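# Press the stapler arm fully down, then release it

## Task

Push the stapler's arm firmly down to the bottom of its travel, hold briefly, then lift off so it springs back up. The press only counts if the stapler remains upright and in its place on the table; tipping it over or shifting it out of place means failure. Nothing may end up fallen or left off the table.

## Robot and tools

ROBOT AND FRAME. A humanoid upper body stands on a mount past the table's -x edge, which lies at x = 0.18 m. Only its right arm (seven joints) and right hand (thumb, index, middle) move. Scene frame: table top at z = 0, +z up, +x away from the robot across the table, and the robot's right side toward -y. The origin is in the table plane roughly under the pelvis, which sits 0.01 to 0.14 m above the top. The right shoulder is about 0.28 m above the pelvis, 0.14 m toward -y and 0.06 m toward +x; the hand point cannot get more than 0.55 m from it. The body may be slightly turned or tilted, and printed poses can be off by a few cm, more at long reach.

HAND POINT. A point 0.06 m out from the palm face, centred between the two fingers at knuckle level. Its own axes: +y out of the palm, +z along straightened fingers, +x across the palm from the index side to the middle side. Flat fingers reach 0.095 m past it along +z; the thumb tip is 0.035 m out along +y and 0.04 to 0.07 m back along -z. The wrist camera (index side) and its clamp stick out and can collide.

execute_actions. Argument actions: a list of actions; each action is a list of up to 15 rows, one row per 1/30 s step; if fewer than 15, the last row repeats. One row = 13 numbers in [-1, 1]: dx, dy, dz, rx, ry, rz, thumb_0, thumb_1, thumb_2, middle_0, middle_1, index_0, index_1. The first six are an offset, in the Hand target's own axes, from the Hand target as it was when that action began (every row measured from that same start, not chained). The next action starts from the updated target, so a repeated offset keeps moving. Scale: 1.0 = 0.6 m or 180 degrees; rx, ry, rz form one rotation vector. The last seven are absolute motor goals, not offsets: thumb_0 swings the thumb sideways (+1 = +60 degrees toward the middle finger, -1 = -60 toward the index), it does not close anything. For the other six, +1 is open and -1 is fully bent; thumb_1 spans +35 to -60 degrees (straight at +0.26), thumb_2 0 to -100, finger _0 knuckle 0 to +90, finger _1 tip 0 to +100. A 0 is a real command, so resend your previous hand numbers to keep the hand unchanged. An empty list just reports state. Argument cameras: list of names (cam_head, cam_wrist), [] for none, omitted/null/["all"] for both.

move. target: one 13-number row or up to 15 rows, same layout and scale, every row an offset from the current Hand target (not from the previous row). speed: m/s, 0.002 to 1.2, default 0.25 (turns up to twice that in rad/s), one value or one per target. blend: m of corner rounding per target, default 0. blocking: false returns after about 0.5 s while the move continues. Hand numbers of the first target go out at the start; those of later targets when the arm and fingers come to rest there. The path ignores obstacles; faster moves hit harder, and aiming further past a contact presses harder. The result adds a move: line, e.g. done (within 3 mm and 2 degrees), off_target, moving, held, fault, plus limits=paced (pose clipped) or limits=held (steps withheld). Neither done nor off_target tells you about contact.

wait: seconds 0 to 10, arm keeps its last command. stop: brakes a running move (needs room). zoom_image: camera cam_head or cam_wrist, region [x0, y0, x1, y1] in pixels from the top-left, at most 504 by 504. finished_scene: scene = the current scene's number; ends it irreversibly.

RESULTS. end_effector_position (m) and end_effector_quat_wxyz in the scene frame; Hand target = last commanded pose after clipping, the base for your next offsets. hand_goal and hand_position on the command scale; hand_torque_nm per motor, positive toward -1. Joint positions, velocities ("within noise" means at rest) and torques (whole drive output, gravity included, offset and noisy, positive toward larger position). Joint ranges in rad: shoulder pitch -2.800 to 2.670, shoulder roll -2.252 to 0.000, shoulder yaw -2.618 to 2.618, elbow -1.047 to 2.094, wrist roll -1.972 to 1.972, wrist pitch -1.614 to 1.614, wrist yaw -1.614 to 1.614. Cameras: cam_head and cam_wrist, both 896x504; cam_head K=[[620.419, 0, 446.217], [0, 620.419, 251.774], [0, 0, 1]], cam_wrist K=[[384.901, 0, 447.08], [0, 384.901, 250.933], [0, 0, 1]] with strong radial distortion.

CONTROL QUIRKS. Commanded orientation is clipped to 32 degrees from the measured one each step. The hand often stops short of its target; waiting does not help, a new command (even zeros) re-requests it, or add the missing distance. An arm blocked by an object keeps pushing until commanded away; to release, command the target back beyond the actual hand point. Big rotations can swing the elbow. Finger motors act like soft springs, only move once the goal differs by about 0.06 to 0.07 (thumb_0 0.17) and stop that far short.

HEAT. Long pushes, held loads or a stretched arm heat the motors; MOTOR HOT appears at 90 °C, and at 120 °C an OVER-TEMPERATURE FAULT drops the arm for 30 to 60 s or more.

APPROACH AND CAUTIONS. Locate the stapler in the images, bring the hand above its arm near the free end, press straight down at modest speed a couple of cm past contact, hold briefly, then command upward past the hand point to let it spring back. Avoid sideways force, fast impacts, excessive over-travel, hitting the stapler with the wrist camera, and anything that tips, slides or knocks items off the table.

Each tool is called after "Call:" in YAML: its name, and indented under it one key for each argument.

## Session

Call:
execute_actions:
  actions: []

Scene clock: 0.00 s.
end_effector_position=(+0.2118, -0.1899, +0.2958) hand_goal=(+0.000, +0.263, +1.000, +1.000, +1.000, +1.000, +1.000) hand_position=(+0.000, +0.263, +1.000, +1.000, +1.000, +1.000, +1.000) hand_torque_nm=(+0.00, +0.00, +0.00, +0.00, +0.00, +0.00, +0.00) end_effector_quat_wxyz=(+0.710, -0.602, +0.178, -0.319)
Joint positions: [0.403 -0.922 -1.025 -0.576 0.135 -0.859 0.389]
Joint velocities: within noise
Joint torques (N m): no reading
Hand target: +0.2118, -0.1899, +0.2958; +0.710, -0.602, +0.178, -0.319

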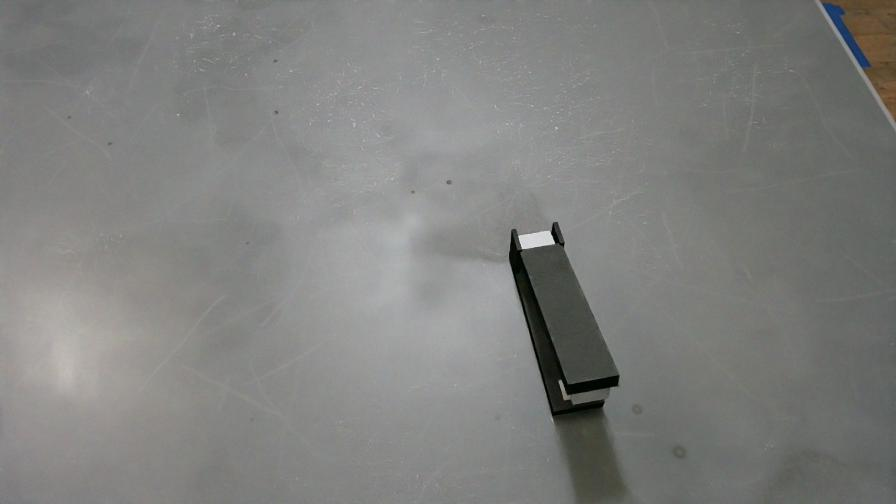

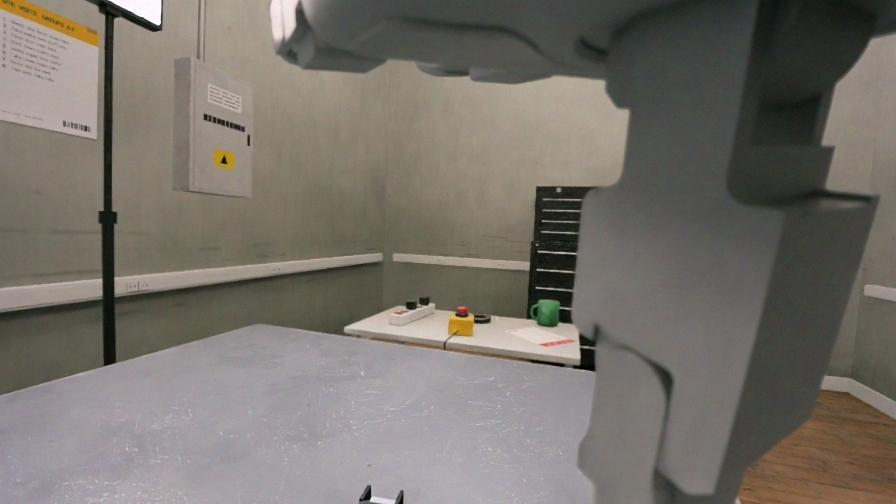

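Call:
move:
  target: [0.222,0.186,0.115,-0.548,0.208,0.226,0,1,1,-1,-1,-1,-1]

Scene clock: 11.67 s.
end_effector_position=(+0.3795, -0.2207, +0.2229) hand_goal=(+0.000, +1.000, +1.000, -1.000, -1.000, -1.000, -1.000) hand_position=(+0.000, +0.921, +1.000, -0.933, -0.937, -0.933, -0.937) hand_torque_nm=(+0.00, -0.10, +0.00, +0.08, +0.09, +0.08, +0.09) end_effector_quat_wxyz=(-0.455, +0.572, -0.616, +0.295)
Joint positions: [1.415 -2.218 -1.542 0.072 0.512 0.184 0.183]
Joint velocities: within noise
Joint torques (N m): [-3.19 1.57 -3.21 1.5 0.25 -0.18 -0.93]
Hand target: +0.3800, -0.2198, +0.2198; -0.243, +0.665, -0.688, +0.158
Off the commanded pose: 0.003 m, 66 deg; orientation clipped.
joint sent to its limit — joint 2 (shoulder roll), lower limit. The joint targets are off in orientation, not in position.
move: off_target; limits=paced

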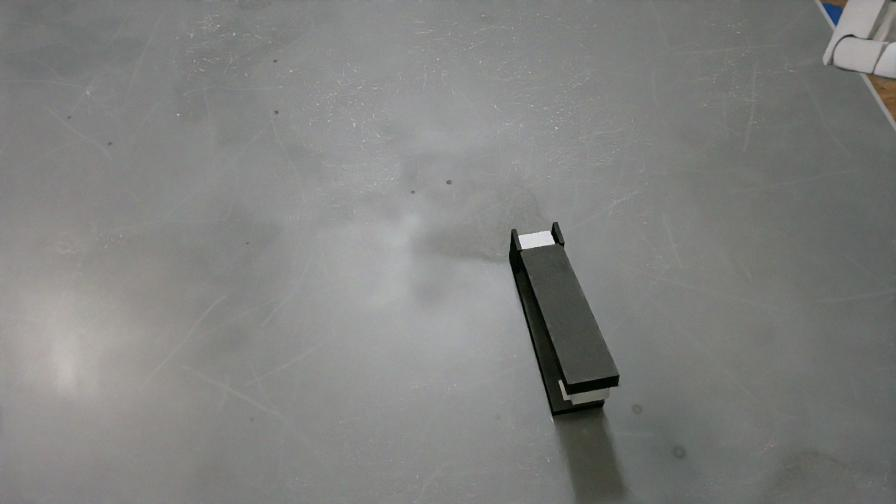

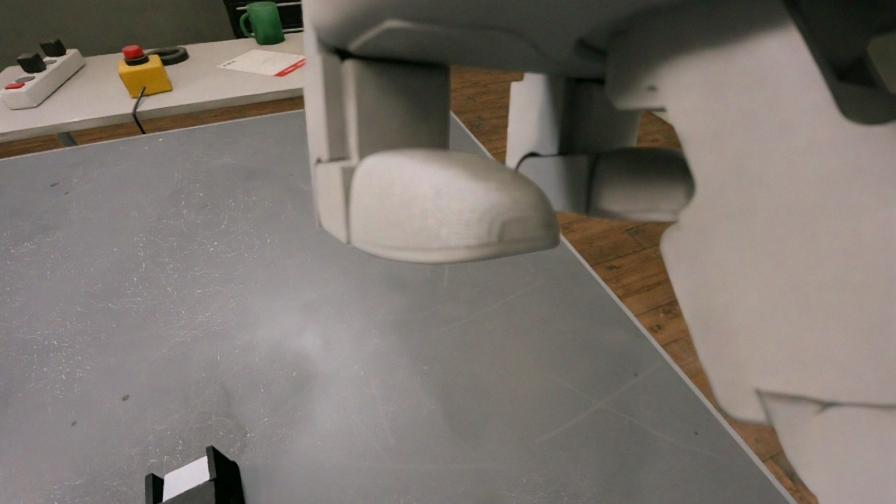

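Call:
move:
  target: [0,0,0,0.101,-0.124,-0.248,0,1,1,-1,-1,-1,-1]

Scene clock: 20.93 s.
end_effector_position=(+0.3804, -0.2196, +0.2246) hand_goal=(+0.000, +1.000, +1.000, -1.000, -1.000, -1.000, -1.000) hand_position=(+0.000, +0.921, +1.000, -0.933, -0.937, -0.933, -0.937) hand_torque_nm=(+0.00, -0.10, +0.00, +0.08, +0.09, +0.08, +0.09) end_effector_quat_wxyz=(-0.434, +0.791, -0.274, +0.333)
Joint positions: [1.415 -2.218 -1.542 0.143 -0.152 -0.388 0.096]
Joint velocities: within noise
Joint torques (N m): [-3.34 1.51 -2.67 1.52 0.21 0.15 -0.93]
Hand target: +0.3800, -0.2198, +0.2198; -0.389, +0.846, -0.296, +0.213
Off the commanded pose: 0.005 m, 16 deg.
joint sent to its limit — joint 2 (shoulder roll), lower limit. The joint targets are off in orientation, not in position.
move: off_target

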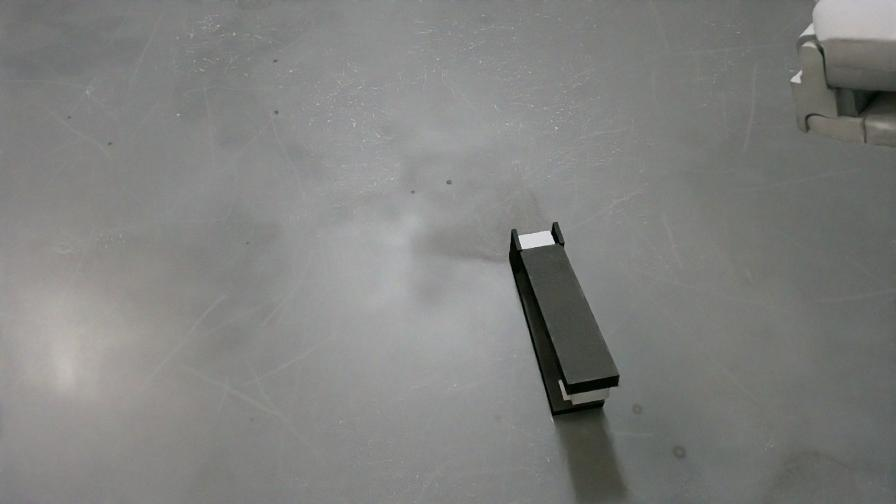

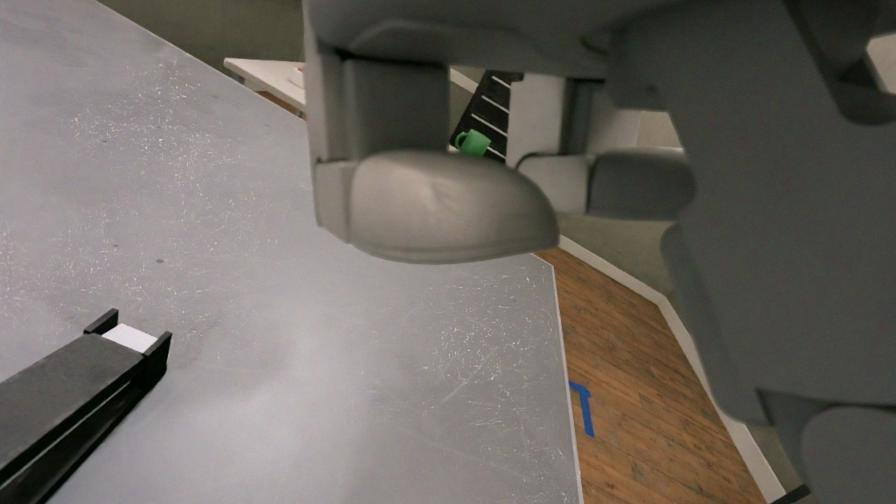

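Call:
move:
  target: [-0.222,-0.032,-0.216,0.278,0,0,0,1,1,-1,-1,-1,-1]

Scene clock: 26.37 s.
end_effector_position=(+0.2135, -0.1912, +0.2975) hand_goal=(+0.000, +1.000, +1.000, -1.000, -1.000, -1.000, -1.000) hand_position=(+0.000, +0.926, +1.000, -0.936, -0.937, -0.936, -0.937) hand_torque_nm=(+0.00, -0.10, +0.00, +0.08, +0.09, +0.08, +0.09) end_effector_quat_wxyz=(+0.709, -0.601, +0.179, -0.322)
Joint positions: [1.39 -1.216 -1.406 -0.553 -0.226 -0.833 -0.66]
Joint velocities: within noise
Joint torques (N m): [0.43 0.44 -1.43 0.28 0.53 -0.04 -1.13]
Hand target: +0.2120, -0.1900, +0.2960; +0.710, -0.602, +0.178, -0.318
Off the commanded pose: 0.002 m, 0 deg.
move: done

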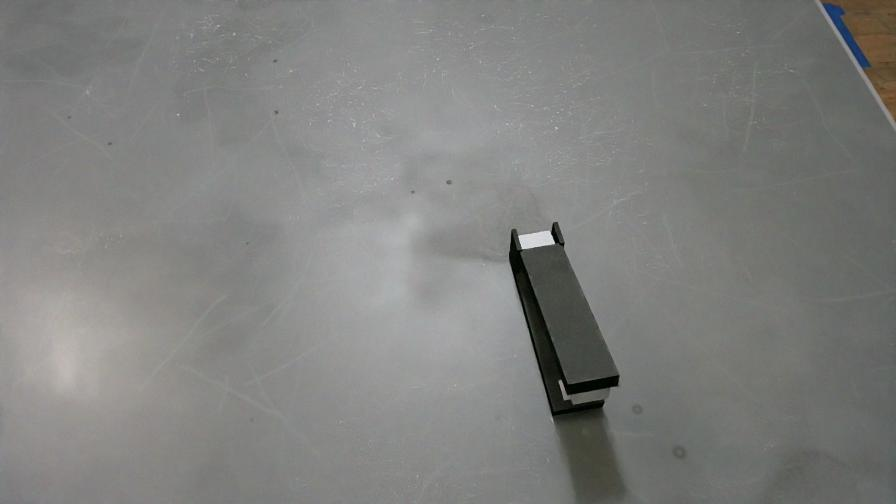

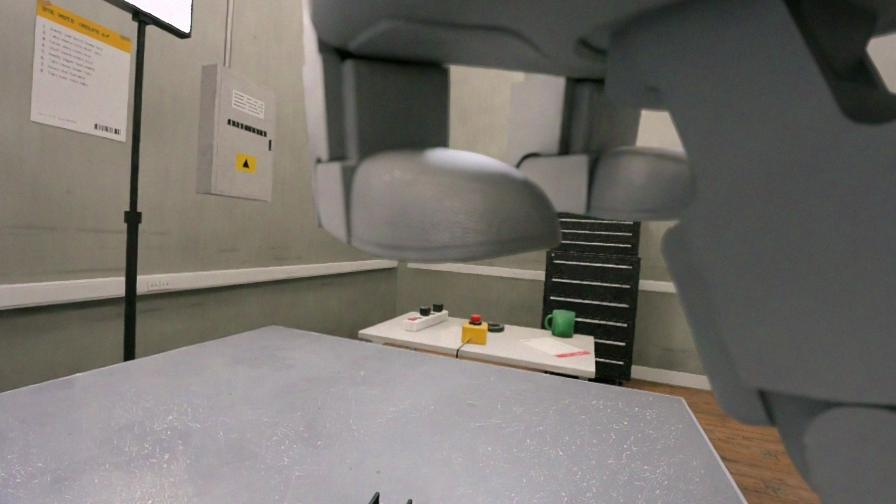

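Call:
move:
  target:
    - [0.222,0.186,0.115,-0.22,0,0,0,1,1,-1,-1,-1,-1]
    - [0.222,0.186,0.115,-0.184,0.234,0.136,0,1,1,-1,-1,-1,-1]
    - [0,0,0,0,0,0,0,1,1,-1,-1,-1,-1]
  cameras: []

Scene clock: 35.57 s.
end_effector_position=(+0.2130, -0.1900, +0.2975) hand_goal=(+0.000, +1.000, +1.000, -1.000, -1.000, -1.000, -1.000) hand_position=(+0.000, +0.926, +1.000, -0.936, -0.937, -0.936, -0.937) hand_torque_nm=(+0.00, -0.10, +0.00, +0.08, +0.09, +0.08, +0.09) end_effector_quat_wxyz=(+0.710, -0.601, +0.178, -0.320)
Joint positions: [1.357 -1.212 -1.39 -0.555 -0.217 -0.839 -0.632]
Joint velocities: within noise
Joint torques (N m): [0.45 0.32 -1.43 0.73 0.52 -0.04 -1.14]
Hand target: +0.2120, -0.1900, +0.2960; +0.710, -0.602, +0.178, -0.318
Off the commanded pose: 0.002 m, 0 deg.
move: done
No camera images: "cameras" was empty.

Call:
move:
  target: [0.011,0.209,0.192,-0.222,0,0,0,1,1,-1,-1,-1,-1]

Scene clock: 39.13 s.
end_effector_position=(+0.3187, -0.1015, +0.2014) hand_goal=(+0.000, +1.000, +1.000, -1.000, -1.000, -1.000, -1.000) hand_position=(+0.000, +0.927, +1.000, -0.936, -0.937, -0.936, -0.937) hand_torque_nm=(+0.00, -0.09, +0.00, +0.08, +0.09, +0.08, +0.09) end_effector_quat_wxyz=(-0.554, +0.751, -0.247, +0.260)
Joint positions: [1.507 -2.217 -1.535 -0.525 -0.075 0.108 -0.1]
Joint velocities: within noise
Joint torques (N m): [-2.42 1.25 -3.06 1.01 -0.12 -0.07 -1.03]
Hand target: +0.3200, -0.0998, +0.1999; -0.462, +0.808, -0.276, +0.239
Off the commanded pose: 0.003 m, 13 deg.
joint sent to its limit — joint 2 (shoulder roll), lower limit. The joint targets are off in orientation, not in position.
move: off_target

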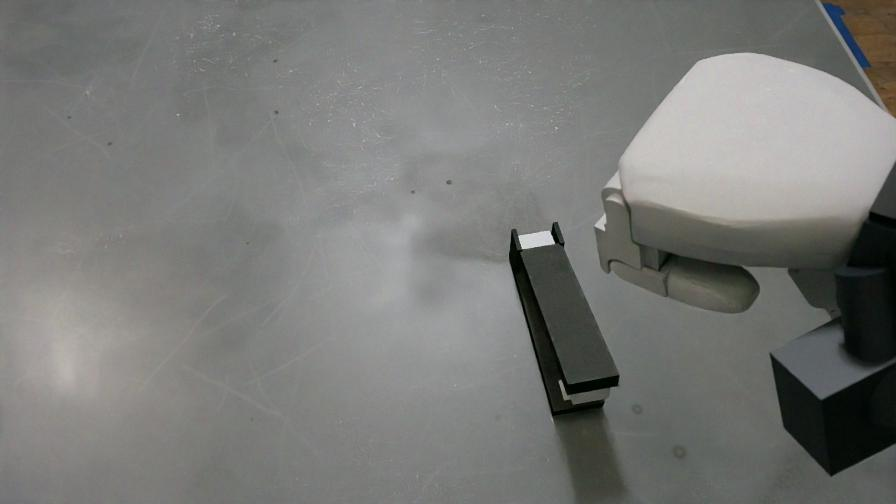

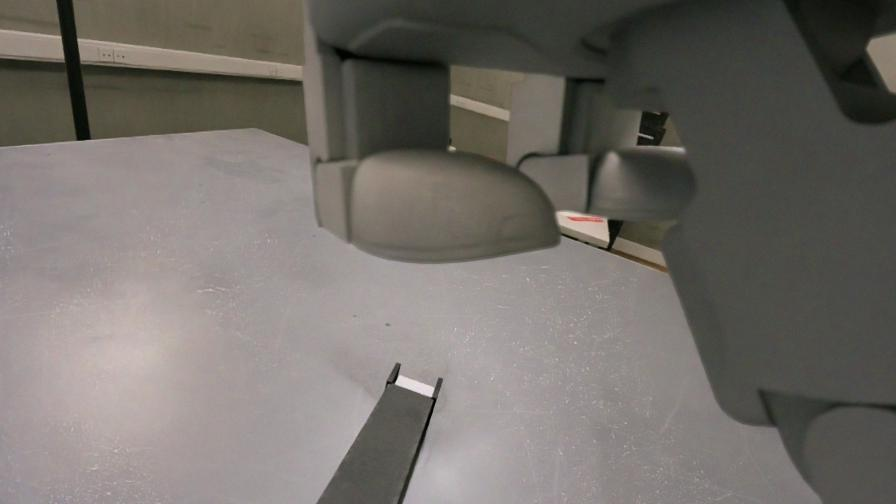

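Call:
move:
  target: [-0.089,0.075,0.05,0.072,0,0,0,1,1,-1,-1,-1,-1]

Scene clock: 49.30 s.
end_effector_position=(+0.2753, -0.0843, +0.1579) hand_goal=(+0.000, +1.000, +1.000, -1.000, -1.000, -1.000, -1.000) hand_position=(+0.000, +0.927, +1.000, -0.936, -0.937, -0.936, -0.937) hand_torque_nm=(+0.00, -0.09, +0.00, +0.08, +0.09, +0.08, +0.09) end_effector_quat_wxyz=(-0.623, +0.715, -0.224, +0.226)
Joint positions: [1.842 -2.217 -1.513 -0.651 -0.306 0.172 -0.428]
Joint velocities: within noise
Joint torques (N m): [-1.89 1.71 -2.65 -0.15 -0.17 -0.16 -0.93]
Hand target: +0.2899, -0.0647, +0.1396; -0.550, +0.751, -0.247, +0.268
Off the commanded pose: 0.031 m, 11 deg.
joint sent to its limit — joint 2 (shoulder roll), lower limit. The joint targets are off in position and orientation.
move: off_target

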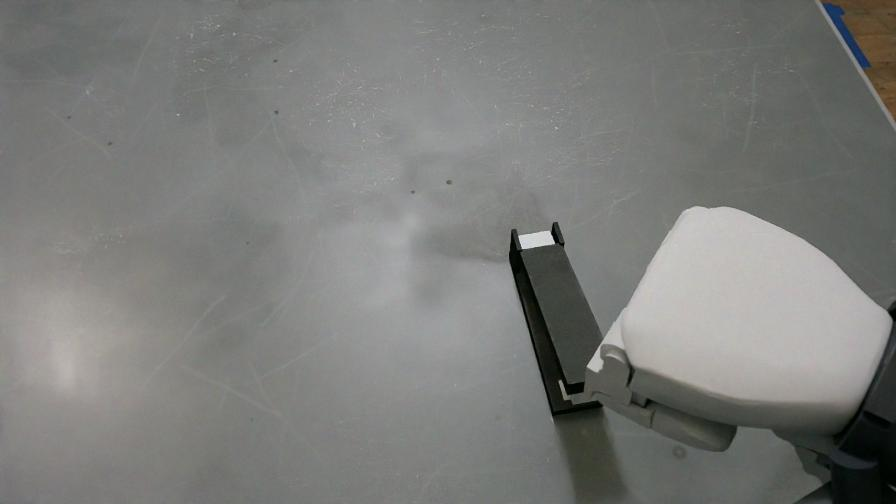

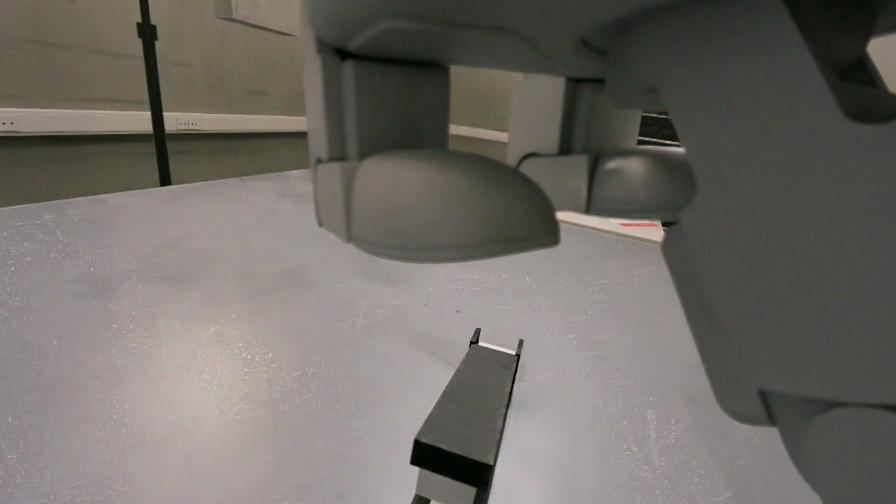

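Call:
move:
  target: [0.107,-0.06,-0.246,-0.041,0.162,0.093,0,1,1,-1,-1,-1,-1]

Scene clock: 55.73 s.
end_effector_position=(+0.2398, -0.2011, +0.2168) hand_goal=(+0.000, +1.000, +1.000, -1.000, -1.000, -1.000, -1.000) hand_position=(+0.000, +0.927, +1.000, -0.936, -0.937, -0.936, -0.937) hand_torque_nm=(+0.00, -0.09, +0.00, +0.08, +0.09, +0.08, +0.09) end_effector_quat_wxyz=(-0.452, +0.651, -0.501, +0.348)
Joint positions: [1.744 -1.55 -1.692 -0.996 0.245 0.402 -0.122]
Joint velocities: within noise
Joint torques (N m): [-1.45 2.44 -2.34 0.12 0.08 -0.05 -0.59]
Hand target: +0.2402, -0.2001, +0.2195; -0.455, +0.650, -0.499, +0.350
Off the commanded pose: 0.003 m, 0 deg.
move: done

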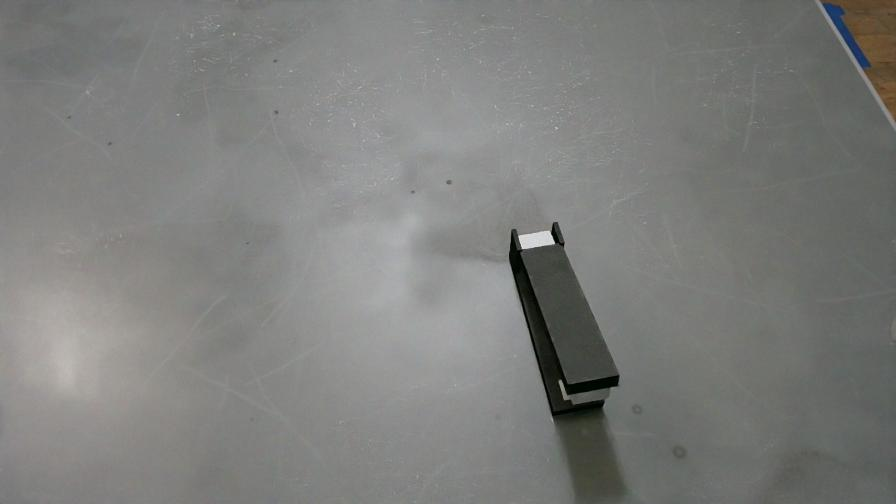

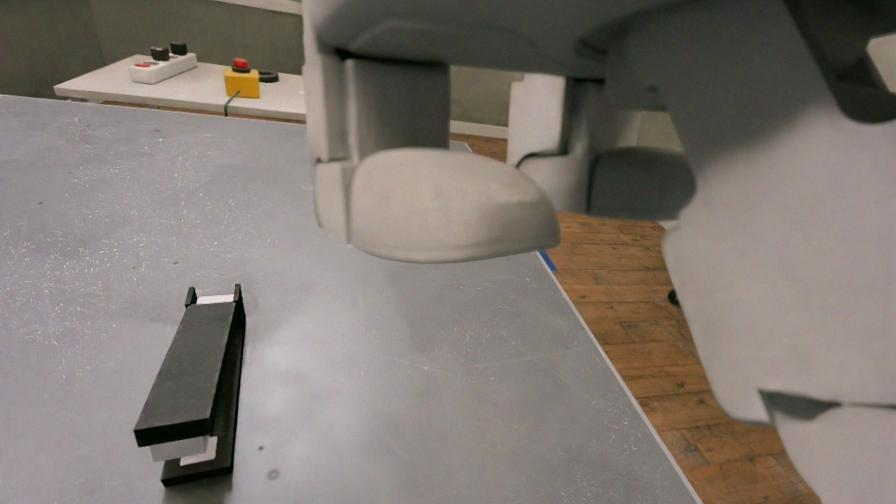

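Call:
move:
  target: [-0.217,0.078,0.127,0,0,0,0,1,1,-1,-1,-1,-1]

Scene clock: 59.70 s.
end_effector_position=(+0.2565, -0.0692, +0.1617) hand_goal=(+0.000, +1.000, +1.000, -1.000, -1.000, -1.000, -1.000) hand_position=(+0.000, +0.927, +1.000, -0.936, -0.937, -0.936, -0.937) hand_torque_nm=(+0.00, -0.09, +0.00, +0.08, +0.09, +0.08, +0.09) end_effector_quat_wxyz=(+0.634, -0.608, +0.451, -0.157)
Joint positions: [1.889 -2.217 -1.563 -0.755 0.217 0.263 -0.541]
Joint velocities: within noise
Joint torques (N m): [-1.77 1.67 -1.54 -0.27 -0.33 -0.79 -1.02]
Hand target: +0.2603, -0.0600, +0.1494; +0.455, -0.650, +0.499, -0.350
Off the commanded pose: 0.016 m, 31 deg.
joint sent to its limit — joint 2 (shoulder roll), lower limit. The joint targets are off in position and orientation.
move: off_target

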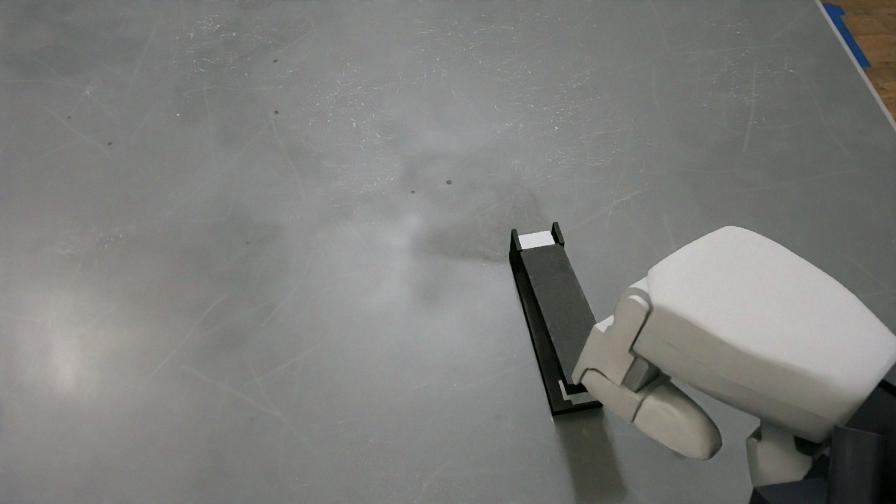

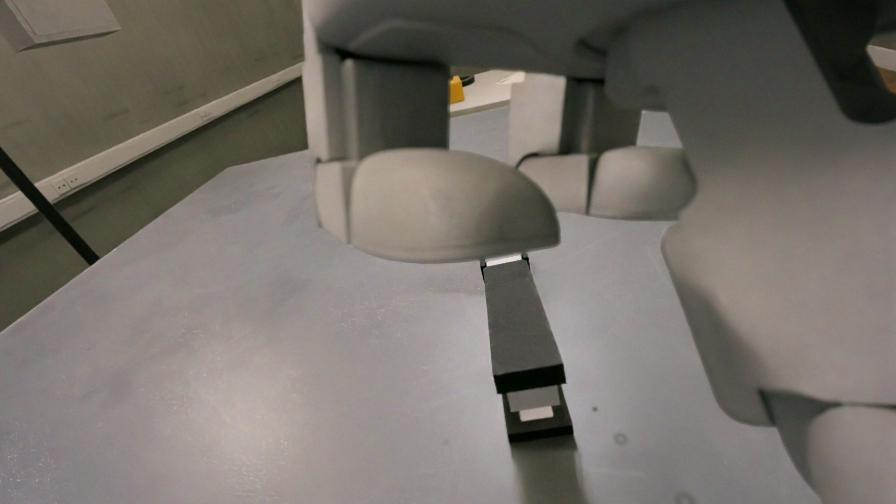

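Call:
move:
  target:
    - [0.15,-0.13,-0.025,0,0,0,0,1,1,-1,-1,-1,-1]
    - [0.243,-0.081,-0.025,0.152,-0.022,0.506,0,1,1,-1,-1,-1,-1]

Scene clock: 68.23 s.
end_effector_position=(+0.3018, -0.2016, +0.2047) hand_goal=(+0.000, +1.000, +1.000, -1.000, -1.000, -1.000, -1.000) hand_position=(+0.000, +0.937, +1.000, -0.936, -0.941, -0.936, -0.941) hand_torque_nm=(+0.00, -0.08, +0.00, +0.08, +0.08, +0.08, +0.08) end_effector_quat_wxyz=(+0.711, -0.003, +0.703, -0.004)
Joint positions: [2.212 -2.179 -1.248 -0.06 1.39 -1.254 -0.451]
Joint velocities: within noise
Joint torques (N m): [-1.43 3.14 -1.25 0.8 0.31 -1.77 0.11]
Hand target: +0.3003, -0.2002, +0.2002; +0.707, +0.000, +0.707, +0.000
Off the commanded pose: 0.005 m, 1 deg.
move: off_target

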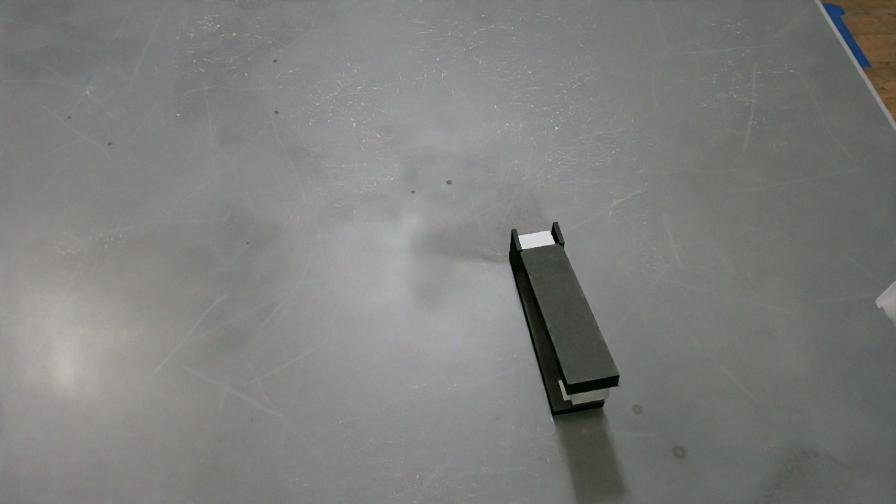

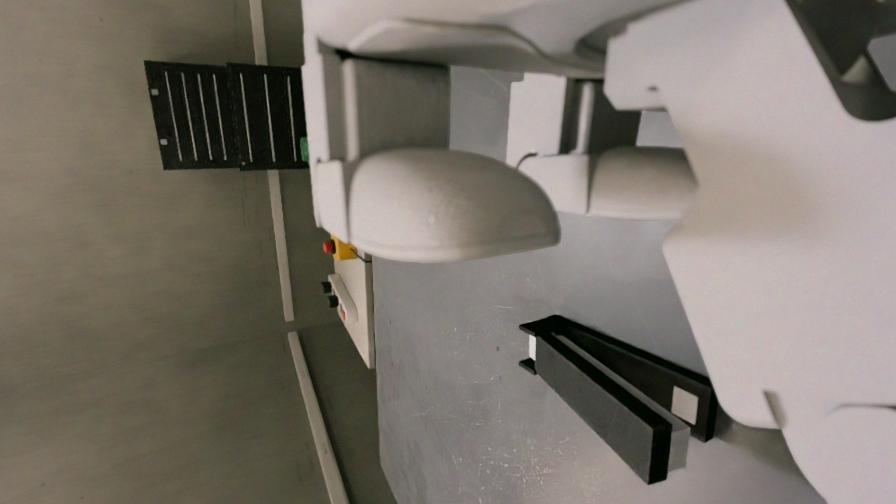

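Call:
move:
  target: [-0.05,-0.033,-0.033,0,0,0.37,0,1,1,-1,-1,-1,-1]

Call:
execute_actions:
  actions: []
  cameras: []

Scene clock: 76.90 s.
end_effector_position=(+0.2823, -0.2205, +0.2356) hand_goal=(+0.000, +1.000, +1.000, -1.000, -1.000, -1.000, -1.000) hand_position=(+0.000, +0.941, +1.000, -0.936, -0.942, -0.936, -0.942) hand_torque_nm=(+0.00, -0.08, +0.00, +0.08, +0.08, +0.08, +0.08) end_effector_quat_wxyz=(+0.616, +0.392, +0.673, +0.121)
Joint positions: [2.675 -2.207 -1.631 -0.627 1.979 -1.51 -0.233]
Joint velocities: within noise
Joint torques (N m): [-0.71 2.98 -0.96 -1.94 -0.22 -1.36 0.43]
Hand target: +0.2806, -0.2200, +0.2303; +0.591, +0.389, +0.592, +0.386
Off the commanded pose: 0.006 m, 32 deg; orientation clipped.
joint sent to its limit — joint 1 (shoulder pitch), upper limit; joint 2 (shoulder roll), lower limit; joint 5 (wrist roll), upper limit. The joint targets are off in orientation, not in position.
move: off_target; limits=paced

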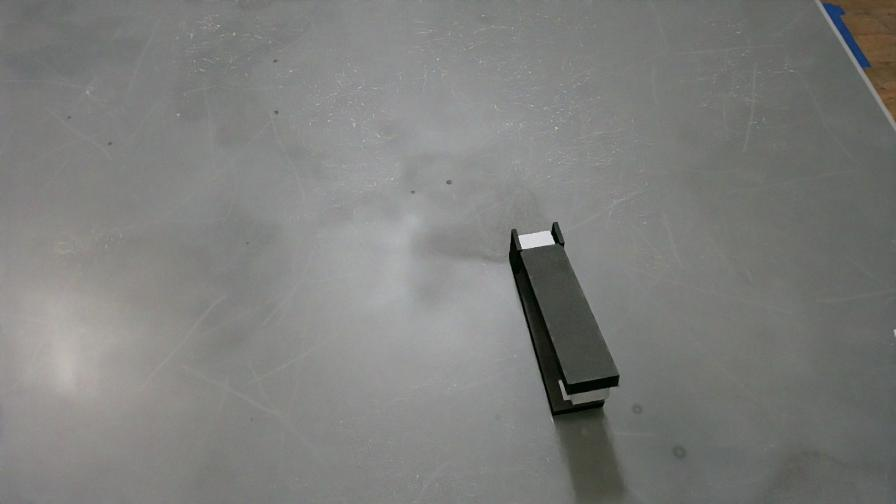

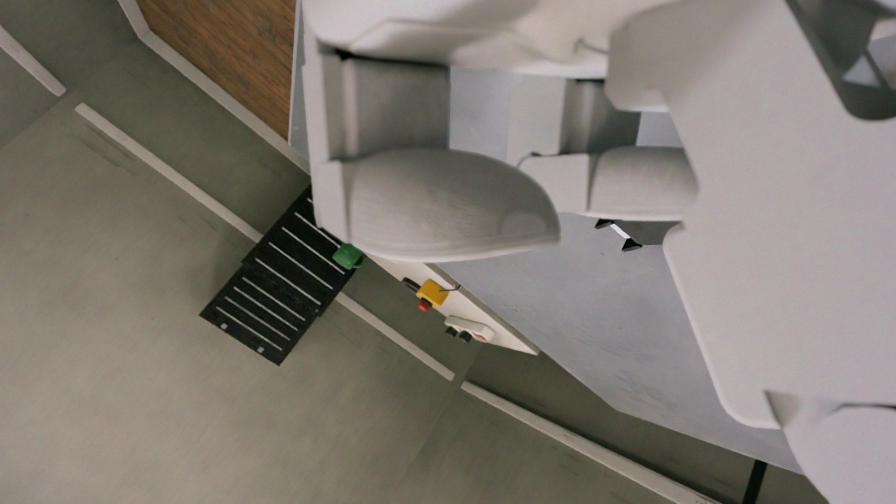

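Scene clock: 76.90 s.
end_effector_position=(+0.2823, -0.2205, +0.2356) hand_goal=(+0.000, +1.000, +1.000, -1.000, -1.000, -1.000, -1.000) hand_position=(+0.000, +0.941, +1.000, -0.936, -0.942, -0.936, -0.942) hand_torque_nm=(+0.00, -0.08, +0.00, +0.08, +0.08, +0.08, +0.08) end_effector_quat_wxyz=(+0.616, +0.392, +0.673, +0.121)
Joint positions: [2.675 -2.207 -1.631 -0.627 1.979 -1.51 -0.233]
Joint velocities: within noise
Joint torques (N m): [-0.71 2.98 -0.96 -1.94 -0.22 -1.36 0.43]
Hand target: +0.2806, -0.2200, +0.2303; +0.591, +0.389, +0.592, +0.386
Off the commanded pose: 0.006 m, 32 deg; orientation clipped.
No camera images: "cameras" was empty.

Call:
move:
  target: [0,0,-0.067,0,0,-0.87,0,1,1,-1,-1,-1,-1]
  cameras: []

Scene clock: 87.33 s.
end_effector_position=(+0.2411, -0.2210, +0.2289) hand_goal=(+0.000, +1.000, +1.000, -1.000, -1.000, -1.000, -1.000) hand_position=(+0.000, +0.941, +1.000, -0.936, -0.942, -0.936, -0.942) hand_torque_nm=(+0.00, -0.08, +0.00, +0.08, +0.08, +0.08, +0.08) end_effector_quat_wxyz=(+0.524, -0.502, +0.507, -0.466)
Joint positions: [2.676 -1.33 -2.066 -1.062 0.452 0.272 -1.135]
Joint velocities: within noise
Joint torques (N m): [-0.3 4.79 -1.47 -0.21 -0.21 -0.33 -1.05]
Hand target: +0.2404, -0.2199, +0.2304; +0.498, -0.501, +0.500, -0.501
Off the commanded pose: 0.002 m, 5 deg.
joint sent to its limit — joint 1 (shoulder pitch), upper limit; joint 4 (elbow), lower limit, where the elbow is as bent as it goes. The joint targets are off in orientation, not in position.
move: off_target
No camera images: "cameras" was empty.

Call:
move:
  target:
    - [0.383,0,0.0,0,0,0,0,1,1,-1,-1,-1,-1]
    - [0.55,0.1,0.1,0.0,0.0,0,0,1,1,-1,-1,-1,-1]
  cameras: []

Scene clock: 92.00 s.
end_effector_position=(+0.2802, -0.5398, +0.1864) hand_goal=(+0.000, +1.000, +1.000, -1.000, -1.000, -1.000, -1.000) hand_position=(+0.000, +0.941, +1.000, -0.936, -0.942, -0.936, -0.942) hand_torque_nm=(+0.00, -0.08, +0.00, +0.08, +0.08, +0.08, +0.08) end_effector_quat_wxyz=(-0.212, +0.446, -0.526, +0.693)
Joint positions: [2.316 -2.207 -1.681 1.019 0.298 -0.126 -0.621]
Joint velocities: within noise
Joint torques (N m): [-3.23 6 -0.74 2.1 0.64 0.64 -1.05]
Hand target: +0.2995, -0.5502, +0.1710; -0.443, +0.494, -0.511, +0.546
Off the commanded pose: 0.027 m, 40 deg; orientation clipped.
joint sent to its limit — joint 2 (shoulder roll), lower limit. The joint targets are off in position and orientation.
move: off_target; limits=paced
No camera images: "cameras" was empty.

Call:
move:
  target: [-0.57,-0.132,-0.07,-0.065,-0.479,-0.065,0,1,1,-1,-1,-1,-1]

Scene clock: 103.63 s.
end_effector_position=(+0.2983, -0.2037, +0.2205) hand_goal=(+0.000, +1.000, +1.000, -1.000, -1.000, -1.000, -1.000) hand_position=(+0.000, +0.941, +1.000, -0.936, -0.942, -0.936, -0.942) hand_torque_nm=(+0.00, -0.08, +0.00, +0.08, +0.08, +0.08, +0.08) end_effector_quat_wxyz=(-0.568, +0.814, -0.084, +0.089)
Joint positions: [1.54 -2.211 -1.704 0.507 -0.504 -1.405 -0.399]
Joint velocities: within noise
Joint torques (N m): [-5.03 1.36 -1.56 0.23 0.59 0.17 -1]
Hand target: +0.3001, -0.2002, +0.2209; -0.572, +0.816, -0.071, +0.051
Off the commanded pose: 0.004 m, 5 deg.
joint sent to its limit — joint 2 (shoulder roll), lower limit. The joint targets are off in orientation, not in position.
move: off_target

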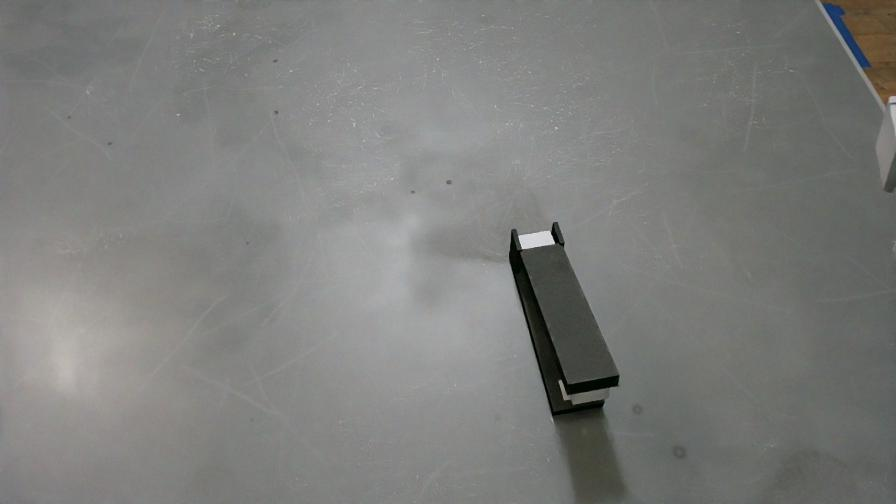

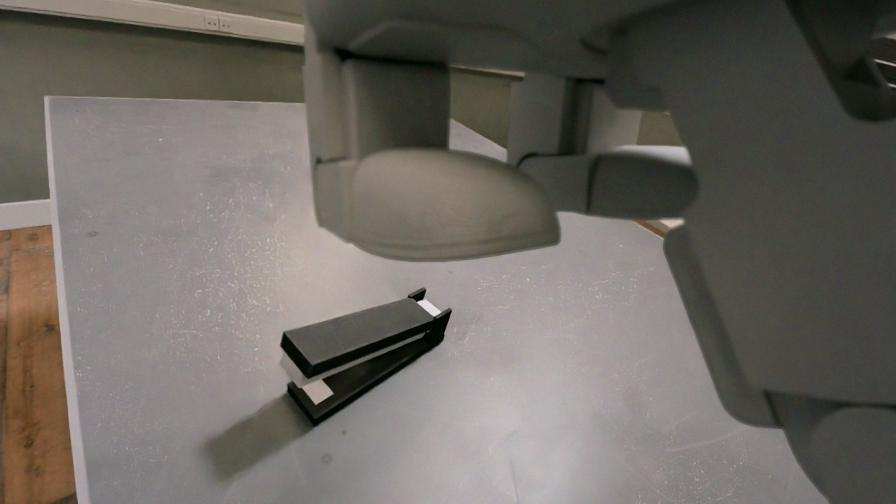

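Call:
move:
  target: [-0.084,0.045,0.217,0,0,0,0,1,1,-1,-1,-1,-1]

Scene clock: 106.40 s.
end_effector_position=(+0.2726, -0.0851, +0.1583) hand_goal=(+0.000, +1.000, +1.000, -1.000, -1.000, -1.000, -1.000) hand_position=(+0.000, +0.941, +1.000, -0.936, -0.942, -0.936, -0.942) hand_torque_nm=(+0.00, -0.08, +0.00, +0.08, +0.08, +0.08, +0.08) end_effector_quat_wxyz=(-0.612, +0.765, -0.073, +0.187)
Joint positions: [1.801 -2.216 -1.552 -0.517 -0.535 -0.14 -0.399]
Joint velocities: within noise
Joint torques (N m): [-1.97 1.64 -1.69 -1.39 0.1 0.42 -1.05]
Hand target: +0.2704, -0.0800, +0.1510; -0.572, +0.816, -0.071, +0.051
Off the commanded pose: 0.009 m, 17 deg.
joint sent to its limit — joint 2 (shoulder roll), lower limit. The joint targets are off in position and orientation.
move: off_target

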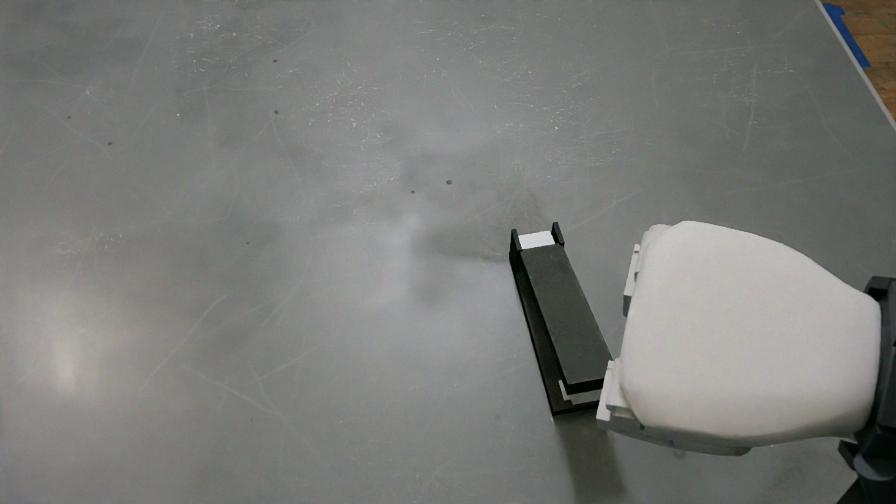

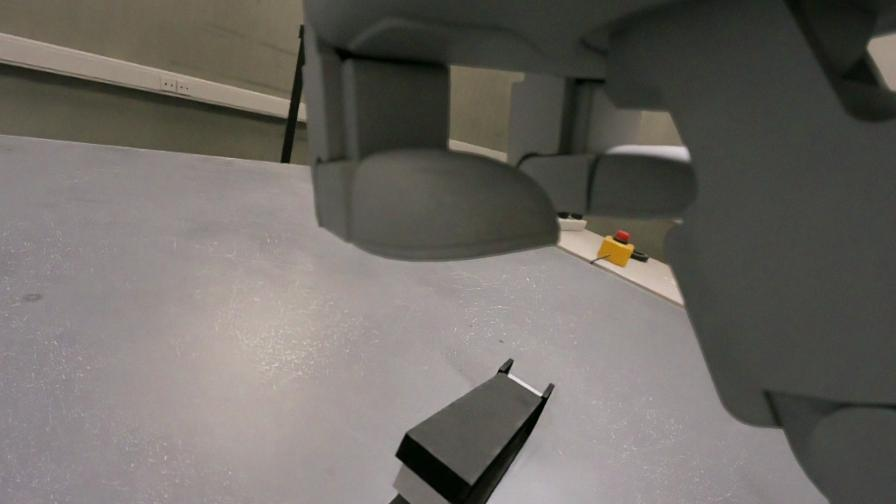

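Call:
move:
  target: [-0.112,-0.122,-0.39,0.278,0,0,0,1,1,-1,-1,-1,-1]
  cameras: []

Scene clock: 109.93 s.
end_effector_position=(+0.1714, -0.2584, +0.3014) hand_goal=(+0.000, +1.000, +1.000, -1.000, -1.000, -1.000, -1.000) hand_position=(+0.000, +0.941, +1.000, -0.938, -0.942, -0.938, -0.942) hand_torque_nm=(+0.00, -0.08, +0.00, +0.08, +0.08, +0.08, +0.08) end_effector_quat_wxyz=(+0.809, -0.525, +0.127, -0.234)
Joint positions: [0.922 -1.313 -1.199 0.129 -1.162 -1.641 -1.627]
Joint velocities: within noise
Joint torques (N m): [0.49 -1.76 -1.48 0.61 0.57 -0.22 -1.01]
Hand target: +0.1699, -0.2602, +0.2996; +0.863, -0.498, +0.043, -0.076
Off the commanded pose: 0.003 m, 22 deg.
joint sent to its limit — joint 6 (wrist pitch), lower limit; joint 7 (wrist yaw), lower limit. The joint targets are off in orientation, not in position.
move: off_target
No camera images: "cameras" was empty.

Call:
move:
  target: [0,0,0,0.11,0.25,0,0,1,1,-1,-1,-1,-1]
  cameras: []

Scene clock: 113.60 s.
end_effector_position=(+0.1702, -0.2598, +0.2995) hand_goal=(+0.000, +1.000, +1.000, -1.000, -1.000, -1.000, -1.000) hand_position=(+0.000, +0.941, +1.000, -0.942, -0.942, -0.941, -0.942) hand_torque_nm=(+0.00, -0.08, +0.00, +0.07, +0.08, +0.07, +0.08) end_effector_quat_wxyz=(+0.852, -0.285, +0.351, -0.264)
Joint positions: [1.413 -1.313 -0.895 -0.014 -0.493 -1.401 -1.617]
Joint velocities: within noise
Joint torques (N m): [1.61 0.53 -1.33 -0.09 1.02 -0.19 -0.85]
Hand target: +0.1699, -0.2602, +0.2996; +0.852, -0.279, +0.355, -0.266
Off the commanded pose: 0.000 m, 1 deg.
move: done
No camera images: "cameras" was empty.

Call:
move:
  target: [0,0,0,0,-0.5,0,0,1,1,-1,-1,-1,-1]
  cameras: []

Scene clock: 118.17 s.
end_effector_position=(+0.1712, -0.2596, +0.3001) hand_goal=(+0.000, +1.000, +1.000, -1.000, -1.000, -1.000, -1.000) hand_position=(+0.000, +0.941, +1.000, -0.943, -0.942, -0.943, -0.942) hand_torque_nm=(+0.00, -0.08, +0.00, +0.07, +0.08, +0.07, +0.08) end_effector_quat_wxyz=(+0.804, -0.484, -0.005, -0.345)
Joint positions: [0.499 -1.02 -1.212 0.001 -1.382 -1.641 -1.627]
Joint velocities: within noise
Joint torques (N m): [1.26 -4.02 -2.23 -1.22 0.47 0 -0.92]
Hand target: +0.1699, -0.2602, +0.2996; +0.859, -0.444, -0.199, -0.158
Off the commanded pose: 0.002 m, 59 deg; orientation clipped.
joint sent to its limit — joint 6 (wrist pitch), lower limit; joint 7 (wrist yaw), lower limit. The joint targets are off in orientation, not in position.
move: off_target; limits=paced
No camera images: "cameras" was empty.

Call:
move:
  target: [0.047,0.102,0.079,-0.194,0.225,0.024,0,1,1,-1,-1,-1,-1]
  cameras: []

Scene clock: 121.53 s.
end_effector_position=(+0.2121, -0.1909, +0.2934) hand_goal=(+0.000, +1.000, +1.000, -1.000, -1.000, -1.000, -1.000) hand_position=(+0.000, +0.941, +1.000, -0.943, -0.942, -0.943, -0.942) hand_torque_nm=(+0.00, -0.08, +0.00, +0.07, +0.08, +0.07, +0.08) end_effector_quat_wxyz=(+0.709, -0.604, +0.178, -0.319)
Joint positions: [1.31 -1.207 -1.349 -0.553 -0.231 -0.846 -0.61]
Joint velocities: within noise
Joint torques (N m): [0.84 0.01 -2.36 0.01 1.15 0.33 -0.67]
Hand target: +0.2123, -0.1897, +0.2952; +0.710, -0.602, +0.177, -0.319
Off the commanded pose: 0.002 m, 0 deg.
move: done
No camera images: "cameras" was empty.

Call:
move:
  target:
    - [0,0,-0.1,0.1,-0.3,0,0,1,1,-1,-1,-1,-1]
    - [0.05,0.193,-0.288,0.1,-0.3,0,0,1,1,-1,-1,-1,-1]
  cameras: []

Call:
execute_actions:
  actions: []

Scene clock: 134.07 s.
end_effector_position=(+0.1491, -0.3300, +0.1505) hand_goal=(+0.000, +1.000, +1.000, -1.000, -1.000, -1.000, -1.000) hand_position=(+0.000, +0.941, +1.000, -0.943, -0.942, -0.943, -0.942) hand_torque_nm=(+0.00, -0.08, +0.00, +0.07, +0.08, +0.07, +0.08) end_effector_quat_wxyz=(-0.514, +0.834, +0.156, +0.130)
Joint positions: [1.804 -1.625 -1.039 0.075 -1.694 -0.138 -1.628]
Joint velocities: within noise
Joint torques (N m): [0.56 2.14 -1.59 2.07 0.61 0.36 -0.74]
Hand target: +0.1522, -0.3297, +0.1505; -0.719, +0.662, +0.198, +0.067
Off the commanded pose: 0.003 m, 47 deg; orientation clipped.
joint sent to its limit — joint 7 (wrist yaw), lower limit. The joint targets are off in orientation, not in position.
move: off_target; limits=paced
No camera images: "cameras" was empty.

Scene clock: 134.07 s.
end_effector_position=(+0.1491, -0.3300, +0.1505) hand_goal=(+0.000, +1.000, +1.000, -1.000, -1.000, -1.000, -1.000) hand_position=(+0.000, +0.941, +1.000, -0.943, -0.942, -0.943, -0.942) hand_torque_nm=(+0.00, -0.08, +0.00, +0.07, +0.08, +0.07, +0.08) end_effector_quat_wxyz=(-0.514, +0.834, +0.156, +0.130)
Joint positions: [1.804 -1.625 -1.039 0.075 -1.694 -0.138 -1.628]
Joint velocities: within noise
Joint torques (N m): [0.56 2.14 -1.59 2.07 0.61 0.36 -0.74]
Hand target: +0.1522, -0.3297, +0.1505; -0.719, +0.662, +0.198, +0.067
Off the commanded pose: 0.003 m, 47 deg; orientation clipped.

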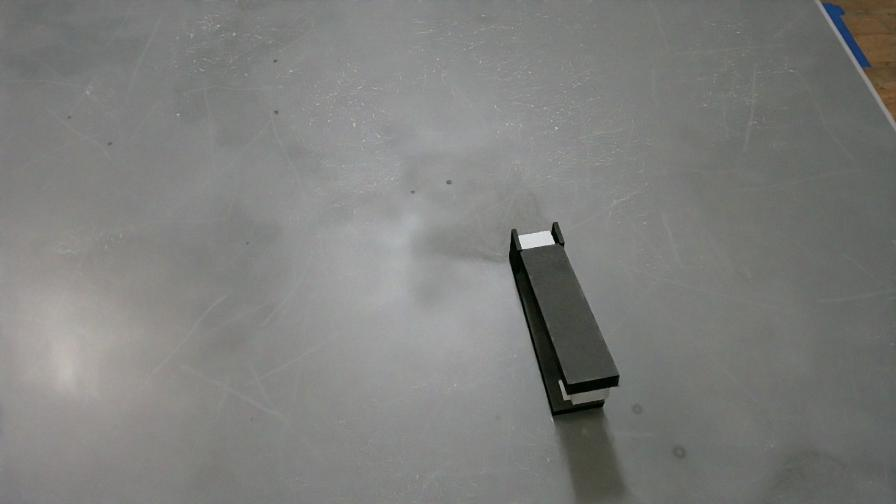

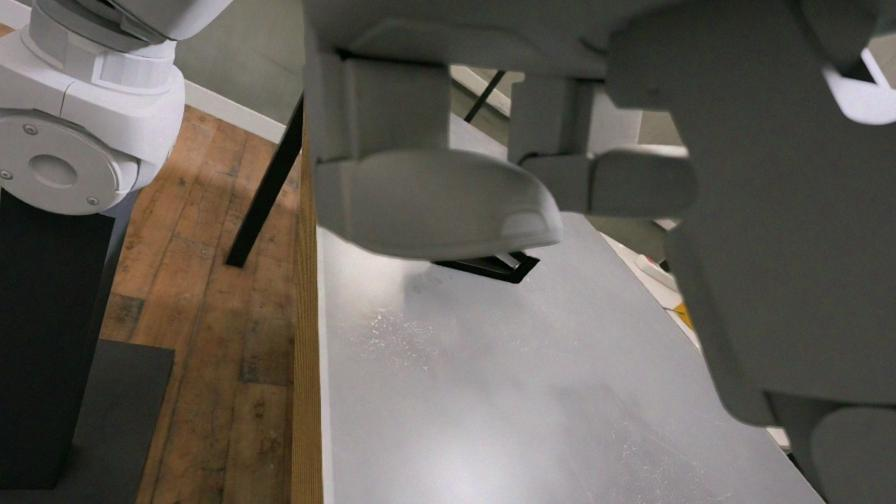

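Call:
move:
  target: [0.21,-0.039,0.054,-0.145,0.093,0.137,0,1,1,1,1,1,1]
  cameras: []

Scene clock: 139.97 s.
end_effector_position=(+0.2503, -0.2800, +0.2198) hand_goal=(+0.000, +1.000, +1.000, +1.000, +1.000, +1.000, +1.000) hand_position=(+0.000, +0.941, +1.000, +0.903, +0.936, +0.902, +0.936) hand_torque_nm=(+0.00, -0.08, +0.00, -0.12, -0.09, -0.12, -0.09) end_effector_quat_wxyz=(-0.563, +0.820, -0.076, +0.063)
Joint positions: [1.545 -2.059 -1.695 0.465 -1.724 -1.507 -1.627]
Joint velocities: within noise
Joint torques (N m): [-3.88 1.61 -1.35 1.67 0.33 -0.18 -1.06]
Hand target: +0.2524, -0.2796, +0.2207; -0.571, +0.816, -0.071, +0.050
Off the commanded pose: 0.002 m, 2 deg.
joint sent to its limit — joint 7 (wrist yaw), lower limit. The joint targets still meet the commanded pose.
move: done
No camera images: "cameras" was empty.


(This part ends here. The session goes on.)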